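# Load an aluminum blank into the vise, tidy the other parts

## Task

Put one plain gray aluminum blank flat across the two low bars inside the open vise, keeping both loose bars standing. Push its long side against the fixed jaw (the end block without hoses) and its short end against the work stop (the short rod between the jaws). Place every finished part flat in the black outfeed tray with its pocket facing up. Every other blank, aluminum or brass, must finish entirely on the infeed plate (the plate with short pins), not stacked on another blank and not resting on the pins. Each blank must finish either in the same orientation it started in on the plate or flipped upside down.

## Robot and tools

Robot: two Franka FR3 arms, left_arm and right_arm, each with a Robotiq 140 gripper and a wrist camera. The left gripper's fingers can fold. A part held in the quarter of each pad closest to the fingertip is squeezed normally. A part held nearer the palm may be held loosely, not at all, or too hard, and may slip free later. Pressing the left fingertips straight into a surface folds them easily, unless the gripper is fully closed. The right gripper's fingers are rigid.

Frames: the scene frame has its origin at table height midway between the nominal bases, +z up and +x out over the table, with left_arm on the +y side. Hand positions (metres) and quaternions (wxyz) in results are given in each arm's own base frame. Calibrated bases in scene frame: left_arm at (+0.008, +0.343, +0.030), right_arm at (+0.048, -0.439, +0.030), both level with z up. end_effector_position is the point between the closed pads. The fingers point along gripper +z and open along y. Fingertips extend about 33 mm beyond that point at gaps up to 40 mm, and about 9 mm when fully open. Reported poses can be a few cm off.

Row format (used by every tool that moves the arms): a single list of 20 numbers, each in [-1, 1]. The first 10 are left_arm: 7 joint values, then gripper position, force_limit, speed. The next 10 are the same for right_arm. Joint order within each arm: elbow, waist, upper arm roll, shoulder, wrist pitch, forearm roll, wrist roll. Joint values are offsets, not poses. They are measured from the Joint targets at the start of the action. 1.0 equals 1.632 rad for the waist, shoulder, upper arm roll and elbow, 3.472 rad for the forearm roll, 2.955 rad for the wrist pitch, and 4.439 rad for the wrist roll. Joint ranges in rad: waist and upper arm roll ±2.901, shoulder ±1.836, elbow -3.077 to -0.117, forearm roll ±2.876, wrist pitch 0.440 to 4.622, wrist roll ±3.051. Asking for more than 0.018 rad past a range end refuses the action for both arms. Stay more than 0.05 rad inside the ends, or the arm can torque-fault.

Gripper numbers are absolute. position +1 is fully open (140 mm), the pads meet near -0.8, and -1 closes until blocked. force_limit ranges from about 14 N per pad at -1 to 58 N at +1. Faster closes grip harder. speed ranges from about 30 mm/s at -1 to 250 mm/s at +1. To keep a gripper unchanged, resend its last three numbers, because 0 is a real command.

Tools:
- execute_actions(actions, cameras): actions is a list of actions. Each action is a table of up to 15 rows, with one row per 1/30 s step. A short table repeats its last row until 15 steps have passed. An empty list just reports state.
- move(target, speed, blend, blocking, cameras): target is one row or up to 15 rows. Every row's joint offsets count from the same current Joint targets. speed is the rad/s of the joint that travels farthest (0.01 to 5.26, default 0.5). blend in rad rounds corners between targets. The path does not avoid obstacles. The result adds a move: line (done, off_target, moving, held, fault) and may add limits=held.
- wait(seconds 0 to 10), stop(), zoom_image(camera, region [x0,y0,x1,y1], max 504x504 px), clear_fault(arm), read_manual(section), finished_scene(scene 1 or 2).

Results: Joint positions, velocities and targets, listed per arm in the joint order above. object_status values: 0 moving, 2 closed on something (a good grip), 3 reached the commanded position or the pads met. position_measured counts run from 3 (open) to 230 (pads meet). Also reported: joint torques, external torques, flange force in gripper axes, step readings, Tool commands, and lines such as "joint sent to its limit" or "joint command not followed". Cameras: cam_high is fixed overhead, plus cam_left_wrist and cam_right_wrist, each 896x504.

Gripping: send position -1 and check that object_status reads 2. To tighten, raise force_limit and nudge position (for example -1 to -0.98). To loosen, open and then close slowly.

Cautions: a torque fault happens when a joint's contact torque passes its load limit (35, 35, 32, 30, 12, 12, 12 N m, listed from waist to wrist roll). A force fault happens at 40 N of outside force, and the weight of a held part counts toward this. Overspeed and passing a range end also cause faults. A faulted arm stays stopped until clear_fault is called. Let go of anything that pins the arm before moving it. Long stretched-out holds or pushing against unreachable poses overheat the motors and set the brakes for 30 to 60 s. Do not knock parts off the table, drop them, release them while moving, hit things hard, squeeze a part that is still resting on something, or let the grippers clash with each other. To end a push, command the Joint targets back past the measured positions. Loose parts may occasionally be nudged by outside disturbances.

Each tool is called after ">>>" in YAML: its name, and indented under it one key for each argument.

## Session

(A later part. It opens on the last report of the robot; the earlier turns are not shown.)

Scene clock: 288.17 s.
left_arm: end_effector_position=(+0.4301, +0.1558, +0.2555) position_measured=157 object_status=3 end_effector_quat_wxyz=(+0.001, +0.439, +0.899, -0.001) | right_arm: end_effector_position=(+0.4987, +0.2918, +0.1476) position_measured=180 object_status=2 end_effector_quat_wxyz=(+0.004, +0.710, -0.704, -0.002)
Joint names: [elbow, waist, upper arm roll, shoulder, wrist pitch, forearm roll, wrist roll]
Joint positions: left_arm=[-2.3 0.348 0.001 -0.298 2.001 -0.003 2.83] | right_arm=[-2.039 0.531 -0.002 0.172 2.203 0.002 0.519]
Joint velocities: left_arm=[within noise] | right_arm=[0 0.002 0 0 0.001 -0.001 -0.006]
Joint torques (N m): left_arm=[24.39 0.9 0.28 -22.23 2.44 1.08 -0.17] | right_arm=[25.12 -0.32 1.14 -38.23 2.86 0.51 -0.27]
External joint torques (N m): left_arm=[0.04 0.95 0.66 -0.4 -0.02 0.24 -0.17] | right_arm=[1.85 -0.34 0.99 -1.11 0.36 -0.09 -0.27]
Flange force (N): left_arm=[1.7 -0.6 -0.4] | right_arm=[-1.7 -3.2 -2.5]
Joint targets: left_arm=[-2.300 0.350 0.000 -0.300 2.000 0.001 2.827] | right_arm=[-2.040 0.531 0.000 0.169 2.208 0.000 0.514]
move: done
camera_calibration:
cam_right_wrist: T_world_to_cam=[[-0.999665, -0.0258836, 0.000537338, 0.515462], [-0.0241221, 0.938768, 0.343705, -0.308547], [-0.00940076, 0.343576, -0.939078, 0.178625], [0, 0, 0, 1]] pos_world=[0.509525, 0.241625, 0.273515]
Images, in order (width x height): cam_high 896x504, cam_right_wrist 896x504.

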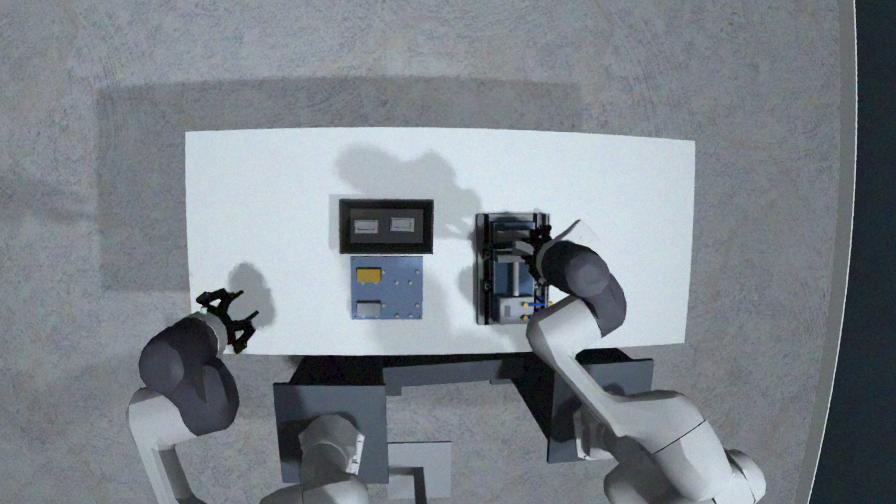

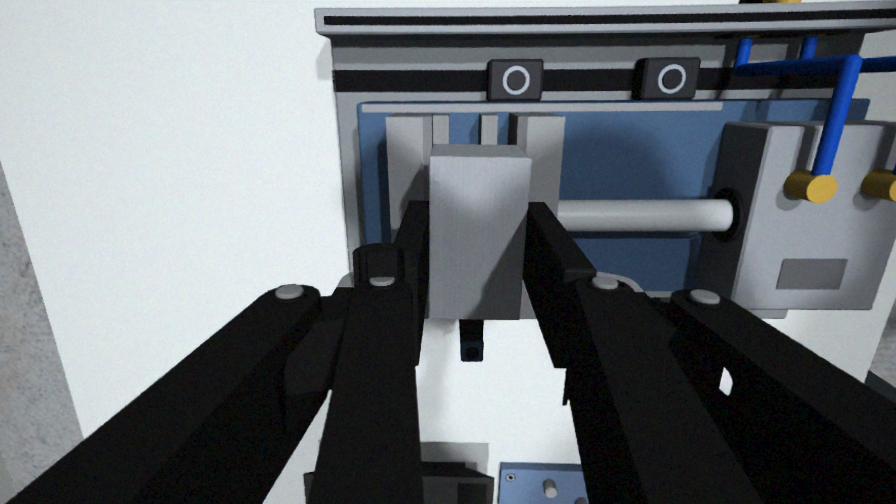

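>>> move:
  target: [0, 0, 0, 0, 0, 0, 0, -0.22, -0.05, -1, -0.0184, 0, 0, 0.0306, 0.0274, 0, 0, -1, -0.05, -1]
  speed: 0.1
  cameras: ["cam_right_wrist"]

>>> zoom_image:
  camera: "cam_right_wrist"
  region: [320, 60, 620, 360]

Scene clock: 327.40 s.
left_arm: end_effector_position=(+0.4300, +0.1557, +0.2554) position_measured=157 object_status=3 end_effector_quat_wxyz=(+0.001, +0.439, +0.899, -0.001) | right_arm: end_effector_position=(+0.4993, +0.2922, +0.1136) position_measured=180 object_status=2 end_effector_quat_wxyz=(+0.003, +0.711, -0.703, -0.001)
Joint names: [elbow, waist, upper arm roll, shoulder, wrist pitch, forearm roll, wrist roll]
Joint positions: left_arm=[-2.3 0.348 0.001 -0.298 2.001 -0.003 2.83] | right_arm=[-2.07 0.531 -0.002 0.22 2.283 0.002 0.517]
Joint velocities: within noise
Joint torques (N m): left_arm=[24.43 0.9 0.28 -22.26 2.47 1.08 -0.16] | right_arm=[24.63 -0.49 1.21 -38.37 3.01 0.49 -0.21]
External joint torques (N m): left_arm=[0.04 0.88 0.57 -0.31 0 0.24 -0.16] | right_arm=[2.05 -0.52 1.01 -0.41 0.51 -0.07 -0.21]
Flange force (N): left_arm=[1.4 -0.4 -0.3] | right_arm=[-2.8 -5.5 -1.1]
Joint targets: left_arm=[-2.300 0.350 0.000 -0.300 2.000 0.001 2.827] | right_arm=[-2.070 0.531 0.000 0.219 2.289 0.000 0.514]
move: done
camera_calibration:
cam_right_wrist: T_world_to_cam=[[-0.99961, -0.0279072, -0.000950202, 0.51681], [-0.0265275, 0.938463, 0.34436, -0.295958], [-0.00871839, 0.344251, -0.938837, 0.145936], [0, 0, 0, 1]] pos_world=[0.51003, 0.24193, 0.239417]
Images, in order (width x height): cam_right_wrist 896x504.

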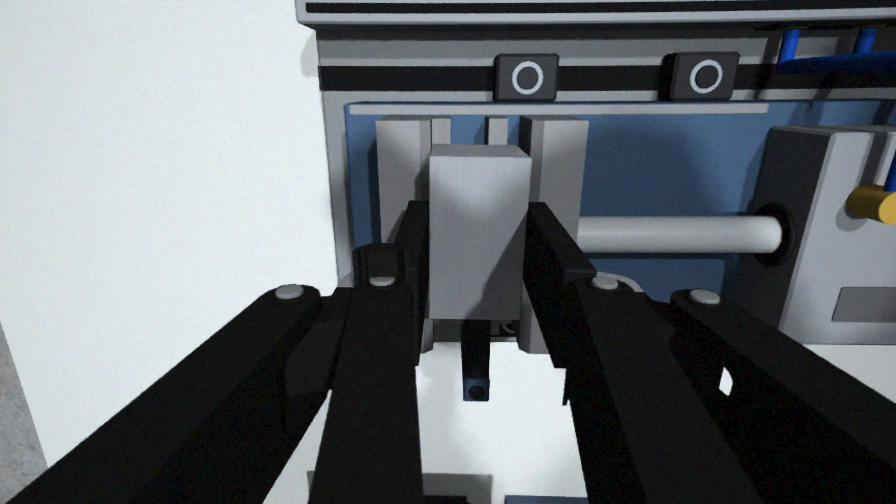

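Scaled by 1.680 from the camera's 896x504 image, which has a finer 1280x720 frame.

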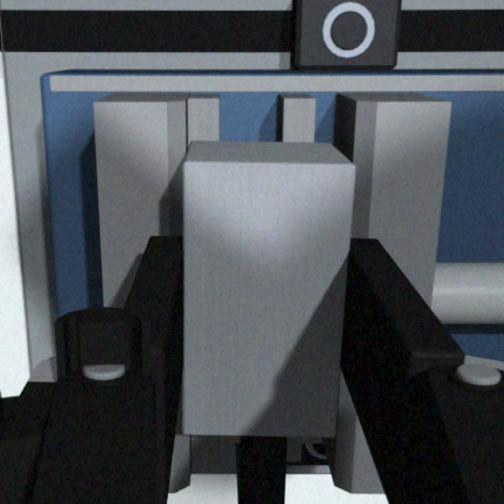

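>>> move:
  target: [0, 0, 0, 0, 0, 0, 0, -0.22, -0.05, -1, -0.0041, 0, 0, 0.00833, 0.00687, 0, 0, -1, -0.05, -1]
  speed: 0.05
  cameras: ["cam_right_wrist"]

Scene clock: 337.63 s.
left_arm: end_effector_position=(+0.4300, +0.1557, +0.2554) position_measured=157 object_status=3 end_effector_quat_wxyz=(+0.001, +0.439, +0.899, -0.001) | right_arm: end_effector_position=(+0.4994, +0.2924, +0.1074) position_measured=180 object_status=2 end_effector_quat_wxyz=(+0.003, +0.711, -0.703, -0.001)
Joint names: [elbow, waist, upper arm roll, shoulder, wrist pitch, forearm roll, wrist roll]
Joint positions: left_arm=[-2.3 0.348 0.001 -0.298 2.001 -0.003 2.83] | right_arm=[-2.074 0.531 -0.002 0.229 2.297 0.002 0.517]
Joint velocities: within noise
Joint torques (N m): left_arm=[24.45 0.87 0.33 -22.14 2.48 1.08 -0.16] | right_arm=[23.28 -0.11 1.15 -35.5 3.84 0.49 -0.18]
External joint torques (N m): left_arm=[0.09 0.9 0.69 -0.32 0 0.24 -0.16] | right_arm=[0.85 -0.11 0.97 2.71 1.35 -0.06 -0.18]
Flange force (N): left_arm=[1.6 -0.2 -0.4] | right_arm=[-4.6 -7.7 6.5]
Joint targets: left_arm=[-2.300 0.350 0.000 -0.300 2.000 0.001 2.827] | right_arm=[-2.076 0.531 0.000 0.232 2.310 0.000 0.514]
move: off_target (right_arm); right_arm: the wrist pitch is farthest, 0.012 rad from its target
camera_calibration:
cam_right_wrist: T_world_to_cam=[[-0.999592, -0.0285333, -0.00128424, 0.517131], [-0.0272292, 0.938401, 0.344473, -0.293662], [-0.00862384, 0.344368, -0.938795, 0.13996], [0, 0, 0, 1]] pos_world=[0.510131, 0.242131, 0.233217]
Images, in order (width x height): cam_right_wrist 896x504.

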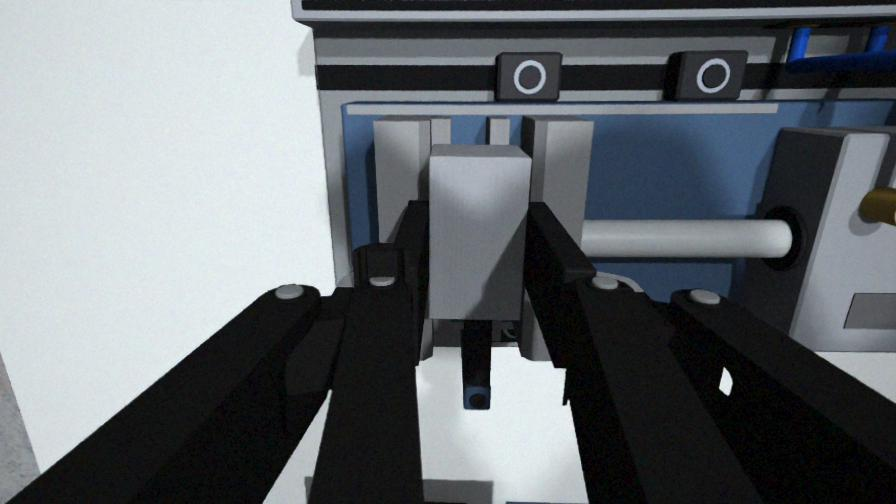

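>>> move:
  target:
    - [0, 0, 0, 0, 0, 0, 0, -0.22, -0.05, -1, 0.00182, 0, 0, -0.0037, -0.00305, 0, 0, -1, -0.05, -1]
    - [0, 0, 0, 0, 0, 0, 0, -0.22, -0.05, -1, 0.01483, 0.00884, 0, 0.00515, -0.00535, 0, 0.00325, -1, -0.05, -1]
  speed: [0.05, 0.03]
  cameras: ["cam_right_wrist"]

>>> zoom_image:
  camera: "cam_right_wrist"
  region: [380, 90, 600, 430]

Scene clock: 347.23 s.
left_arm: end_effector_position=(+0.4300, +0.1557, +0.2554) position_measured=157 object_status=3 end_effector_quat_wxyz=(+0.001, +0.439, +0.899, -0.001) | right_arm: end_effector_position=(+0.4992, +0.3013, +0.1074) position_measured=180 object_status=2 end_effector_quat_wxyz=(+0.003, +0.714, -0.701, -0.001)
Joint names: [elbow, waist, upper arm roll, shoulder, wrist pitch, forearm roll, wrist roll]
Joint positions: left_arm=[-2.3 0.348 0.001 -0.298 2.001 -0.003 2.83] | right_arm=[-2.057 0.544 -0.002 0.241 2.291 0.002 0.523]
Joint velocities: left_arm=[within noise] | right_arm=[0.002 0.001 0.001 0 -0.001 0 0.004]
Joint torques (N m): left_arm=[24.48 0.89 0.33 -22.18 2.47 1.08 -0.18] | right_arm=[26.24 -0.11 0.97 -38.6 3.14 0.49 0.18]
External joint torques (N m): left_arm=[0.19 0.97 0.73 -0.39 0.01 0.25 -0.18] | right_arm=[3.78 0.01 0.89 -0.11 0.65 -0.07 0.18]
Flange force (N): left_arm=[1.6 -0.2 -0.6] | right_arm=[-7.6 -11.3 -1.6]
Joint targets: left_arm=[-2.300 0.350 0.000 -0.300 2.000 0.001 2.827] | right_arm=[-2.052 0.546 0.000 0.241 2.294 0.000 0.529]
move: done
camera_calibration:
cam_right_wrist: T_world_to_cam=[[-0.99936, -0.0357495, -0.000997387, 0.519295], [-0.0339069, 0.938244, 0.344308, -0.298613], [-0.011373, 0.344122, -0.938856, 0.138343], [0, 0, 0, 1]] pos_world=[0.510411, 0.251129, 0.233217]
Images, in order (width x height): cam_right_wrist 896x504.

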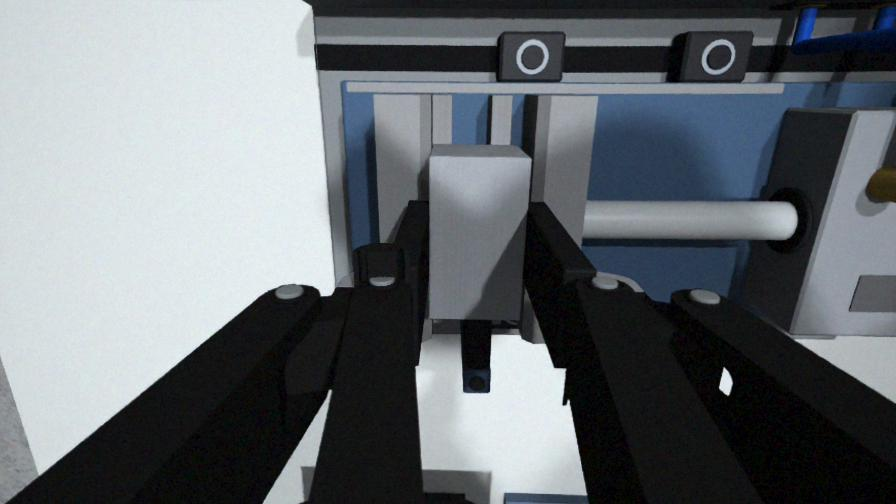

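Scaled by 1.482 from the camera's 896x504 image, which has a finer 1280x720 frame.

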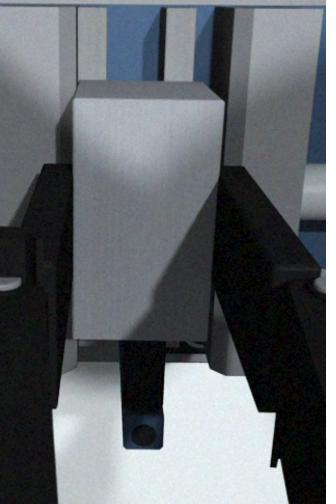

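>>> move:
  target:
    - [0, 0, 0, 0, 0, 0, 0, -0.22, -0.05, -1, 0.00167, 0, 0, 0.003, 0.00075, 0, 0, -1, -0.05, -1]
    - [0, 0, 0, 0, 0, 0, 0, -0.22, -0.05, -1, 0.00167, 0, 0, 0.003, 0.00075, 0, 0, -0.32, -0.05, -1]
  speed: 0.03
  cameras: ["cam_right_wrist"]

>>> zoom_image:
  camera: "cam_right_wrist"
  region: [370, 80, 610, 400]

Scene clock: 358.40 s.
left_arm: end_effector_position=(+0.4300, +0.1557, +0.2554) position_measured=157 object_status=3 end_effector_quat_wxyz=(+0.001, +0.439, +0.899, -0.001) | right_arm: end_effector_position=(+0.5013, +0.3026, +0.1083) position_measured=169 object_status=0 end_effector_quat_wxyz=(+0.002, +0.713, -0.701, -0.001)
Joint names: [elbow, waist, upper arm roll, shoulder, wrist pitch, forearm roll, wrist roll]
Joint positions: left_arm=[-2.3 0.348 0.001 -0.298 2.001 -0.003 2.83] | right_arm=[-2.051 0.544 -0.002 0.244 2.291 0.002 0.525]
Joint velocities: within noise
Joint torques (N m): left_arm=[24.45 0.88 0.31 -22.16 2.47 1.07 -0.19] | right_arm=[24.26 -0.11 0.93 -37.54 2.67 0.49 0.17]
External joint torques (N m): left_arm=[0.17 0.87 0.61 -0.39 0.01 0.23 -0.19] | right_arm=[1.82 -0.07 0.76 1.05 0.18 -0.06 0.17]
Flange force (N): left_arm=[1.4 -0.3 -0.6] | right_arm=[-5.5 -8.0 0.6]
Joint targets: left_arm=[-2.300 0.350 0.000 -0.300 2.000 0.001 2.827] | right_arm=[-2.049 0.546 0.000 0.245 2.296 0.000 0.529]
move: done
camera_calibration:
cam_right_wrist: T_world_to_cam=[[-0.999436, -0.0333737, -0.00381397, 0.520958], [-0.0326333, 0.937748, 0.345781, -0.300786], [-0.00796345, 0.34571, -0.938308, 0.136552], [0, 0, 0, 1]] pos_world=[0.511936, 0.252241, 0.234121]
Images, in order (width x height): cam_right_wrist 896x504.

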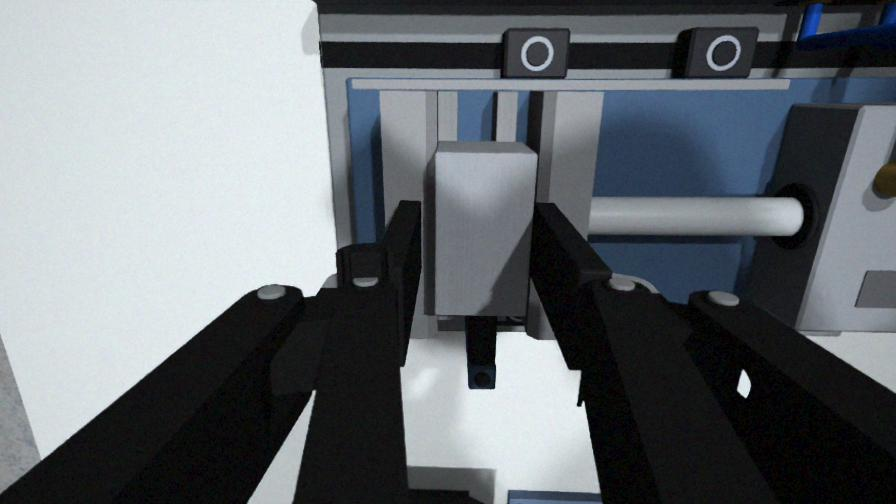

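Scaled by 1.575 from the camera's 896x504 image, which has a finer 1280x720 frame.

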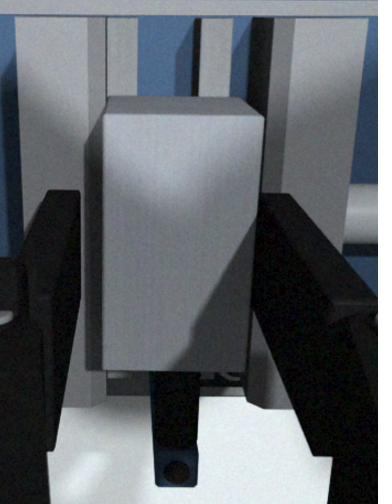

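>>> move:
  target:
    - [0, 0, 0, 0, 0, 0, 0, -0.22, -0.05, -1, 0.005, -0.00135, 0, 0.0035, -0.00085, 0, -0.0005, -0.32, -0.05, -1]
    - [0, 0, 0, 0, 0, 0, 0, -0.22, -0.05, -1, 0, 0, 0, 0, 0, 0, 0, -0.25, -0.05, -1]
    - [0, 0, 0, 0, 0, 0, 0, -0.22, -0.05, -1, 0.0519, 0, 0, -0.0623, -0.0638, 0, 0, -0.25, -0.05, -1]
    - [0, 0, 0, 0, 0, 0, 0, -0.22, -0.05, -1, -0.0366, -0.0471, 0, -0.0782, -0.0236, 0, -0.0173, -1, -0.05, -0.2]
    - [0, 0, 0, 0, 0, 0, 0, -0.22, -0.05, -1, -0.0621, -0.0471, 0, -0.0353, 0.0141, 0, -0.0173, -1, -0.05, -0.2]
    - [0, 0, 0, 0, 0, 0, 0, -0.22, -0.05, -1, -0.0473, -0.0336, 0, -0.0249, 0.0117, 0, -0.0124, -1, -0.05, -0.2]
  speed: [0.03, 0.03, 0.4, 0.4, 0.25, 0.03]
  blend: [0, 0, 0.03, 0, 0.0, 0]
  cameras: ["cam_right_wrist"]

Scene clock: 385.93 s.
left_arm: end_effector_position=(+0.4299, +0.1557, +0.2554) position_measured=157 object_status=3 end_effector_quat_wxyz=(+0.001, +0.439, +0.899, -0.001) | right_arm: end_effector_position=(+0.5004, +0.2586, +0.1011) position_measured=232 object_status=3 end_effector_quat_wxyz=(+0.006, +0.711, -0.703, -0.001)
Joint names: [elbow, waist, upper arm roll, shoulder, wrist pitch, forearm roll, wrist roll]
Joint positions: left_arm=[-2.3 0.348 0.001 -0.298 2.001 -0.003 2.83] | right_arm=[-2.131 0.483 -0.006 0.202 2.322 -0.002 0.467]
Joint velocities: left_arm=[within noise] | right_arm=[0.001 0.001 -0.001 0 -0.001 -0.001 0.008]
Joint torques (N m): left_arm=[24.46 0.82 0.3 -22.13 2.48 1.07 -0.18] | right_arm=[25.64 3.88 4.44 -35 4 1.41 0.07]
External joint torques (N m): left_arm=[-0.01 0.83 0.63 -0.15 0 0.23 -0.18] | right_arm=[3.57 3.93 4.35 1.9 1.52 0.88 0.07]
Flange force (N): left_arm=[1.3 -0.1 -0.1] | right_arm=[-14.0 -11.6 3.9]
Joint targets: left_arm=[-2.300 0.350 0.000 -0.300 2.000 0.001 2.827] | right_arm=[-2.127 0.491 0.000 0.205 2.331 0.000 0.474]
move: done
camera_calibration:
cam_right_wrist: T_world_to_cam=[[-0.999562, -0.0295374, 0.00167984, 0.517077], [-0.0272061, 0.940009, 0.340064, -0.259808], [-0.0116237, 0.33987, -0.940401, 0.148578], [0, 0, 0, 1]] pos_world=[0.511509, 0.208998, 0.227205]
Images, in order (width x height): cam_right_wrist 896x504.

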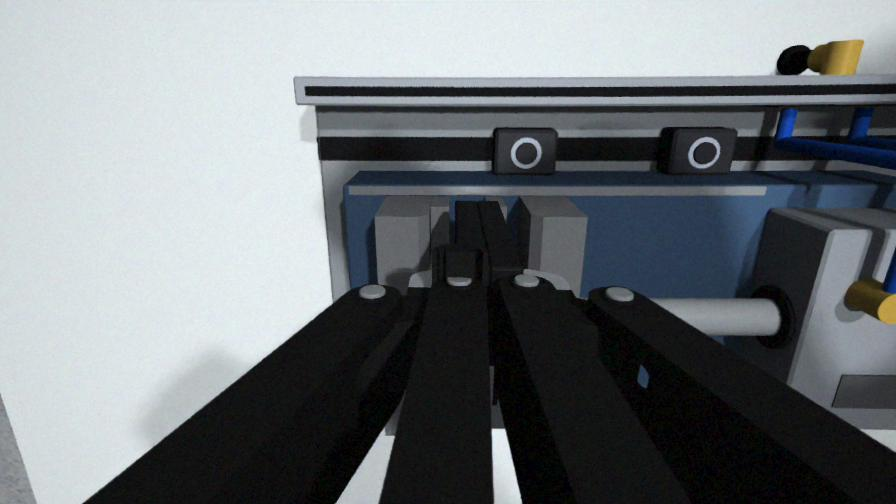

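>>> move:
  target:
    - [0, 0, 0, 0, 0, 0, 0, -0.22, -0.05, -1, -0.0148, -0.0135, 0, -0.0104, 0.0025, 0, -0.005, -1, -0.05, -0.2]
    - [0, 0, 0, 0, 0, 0, 0, -0.22, -0.05, -1, 0.0107, -0.0135, 0, -0.0537, -0.0355, 0, -0.005, -1, -0.05, -0.2]
    - [0, 0, 0, 0, 0, 0, 0, -0.22, -0.05, -1, -0.106, -0.3009, 0, -0.3707, -0.1459, 0, -0.005, -1, -0.05, -0.2]
  speed: [0.06, 0.3, 1.0]
  blend: [0, 0.05, 0]
  cameras: ["cam_high"]

>>> zoom_image:
  camera: "cam_high"
  region: [465, 200, 565, 330]

>>> zoom_image:
  camera: "cam_high"
  region: [335, 195, 440, 325]

Scene clock: 393.03 s.
left_arm: end_effector_position=(+0.4299, +0.1557, +0.2554) position_measured=157 object_status=3 end_effector_quat_wxyz=(+0.001, +0.439, +0.899, -0.001) | right_arm: end_effector_position=(+0.4331, -0.0008, +0.2931) position_measured=232 object_status=3 end_effector_quat_wxyz=(+0.003, -0.529, +0.848, -0.002)
Joint names: [elbow, waist, upper arm roll, shoulder, wrist pitch, forearm roll, wrist roll]
Joint positions: left_arm=[-2.3 0.348 0.001 -0.298 2.001 -0.003 2.83] | right_arm=[-2.298 0.001 -0.002 -0.401 1.904 -0.002 0.455]
Joint velocities: left_arm=[within noise] | right_arm=[-0.001 0 0.002 0 -0.005 0.002 0.001]
Joint torques (N m): left_arm=[24.45 0.87 0.32 -22.13 2.49 1.07 -0.18] | right_arm=[25.89 -0.88 0.67 -18.22 2.25 0.97 -0.22]
External joint torques (N m): left_arm=[0.12 0.89 0.67 -0.27 0.03 0.23 -0.18] | right_arm=[1.08 -0.8 1.08 0.47 -0.28 0.27 -0.22]
Flange force (N): left_arm=[1.4 0.0 -0.3] | right_arm=[-2.4 -3.7 -3.0]
Joint targets: left_arm=[-2.300 0.350 0.000 -0.300 2.000 0.001 2.827] | right_arm=[-2.300 0.000 0.000 -0.400 1.899 0.000 0.451]
move: done
Images, in order (width x height): cam_high 896x504.

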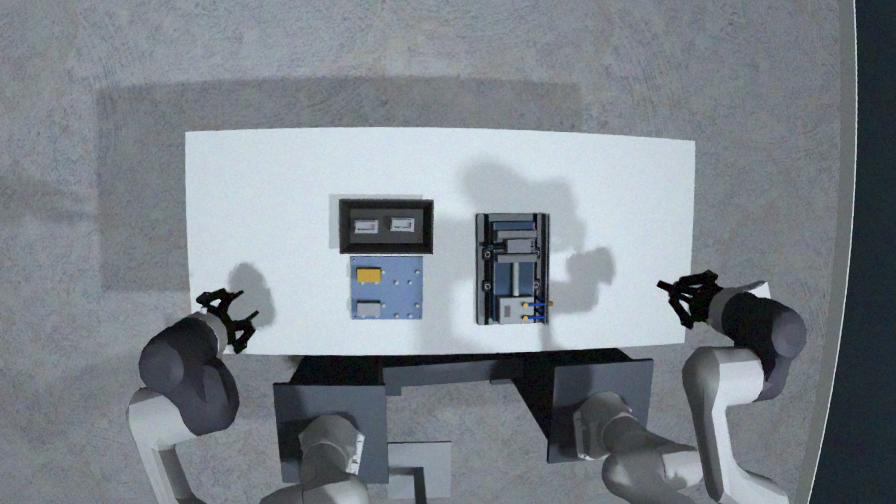

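Scaled by 3.877 from the camera's 896x504 image, which has a finer 1280x720 frame.

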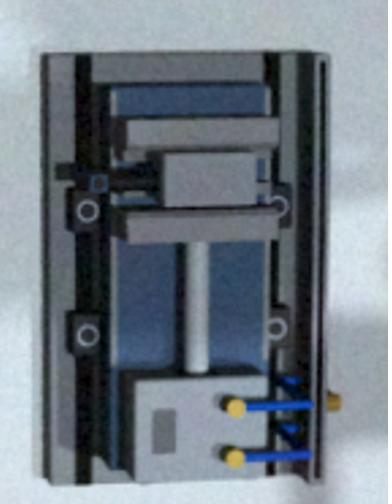

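Scaled by 3.877 from the camera's 896x504 image, which has a finer 1280x720 frame.

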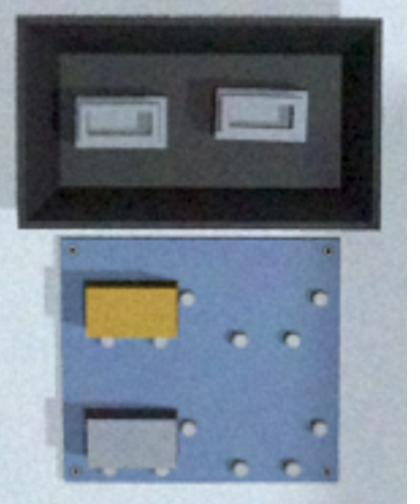

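>>> finished_scene:
  scene: 1

The scene is finished: the task was done.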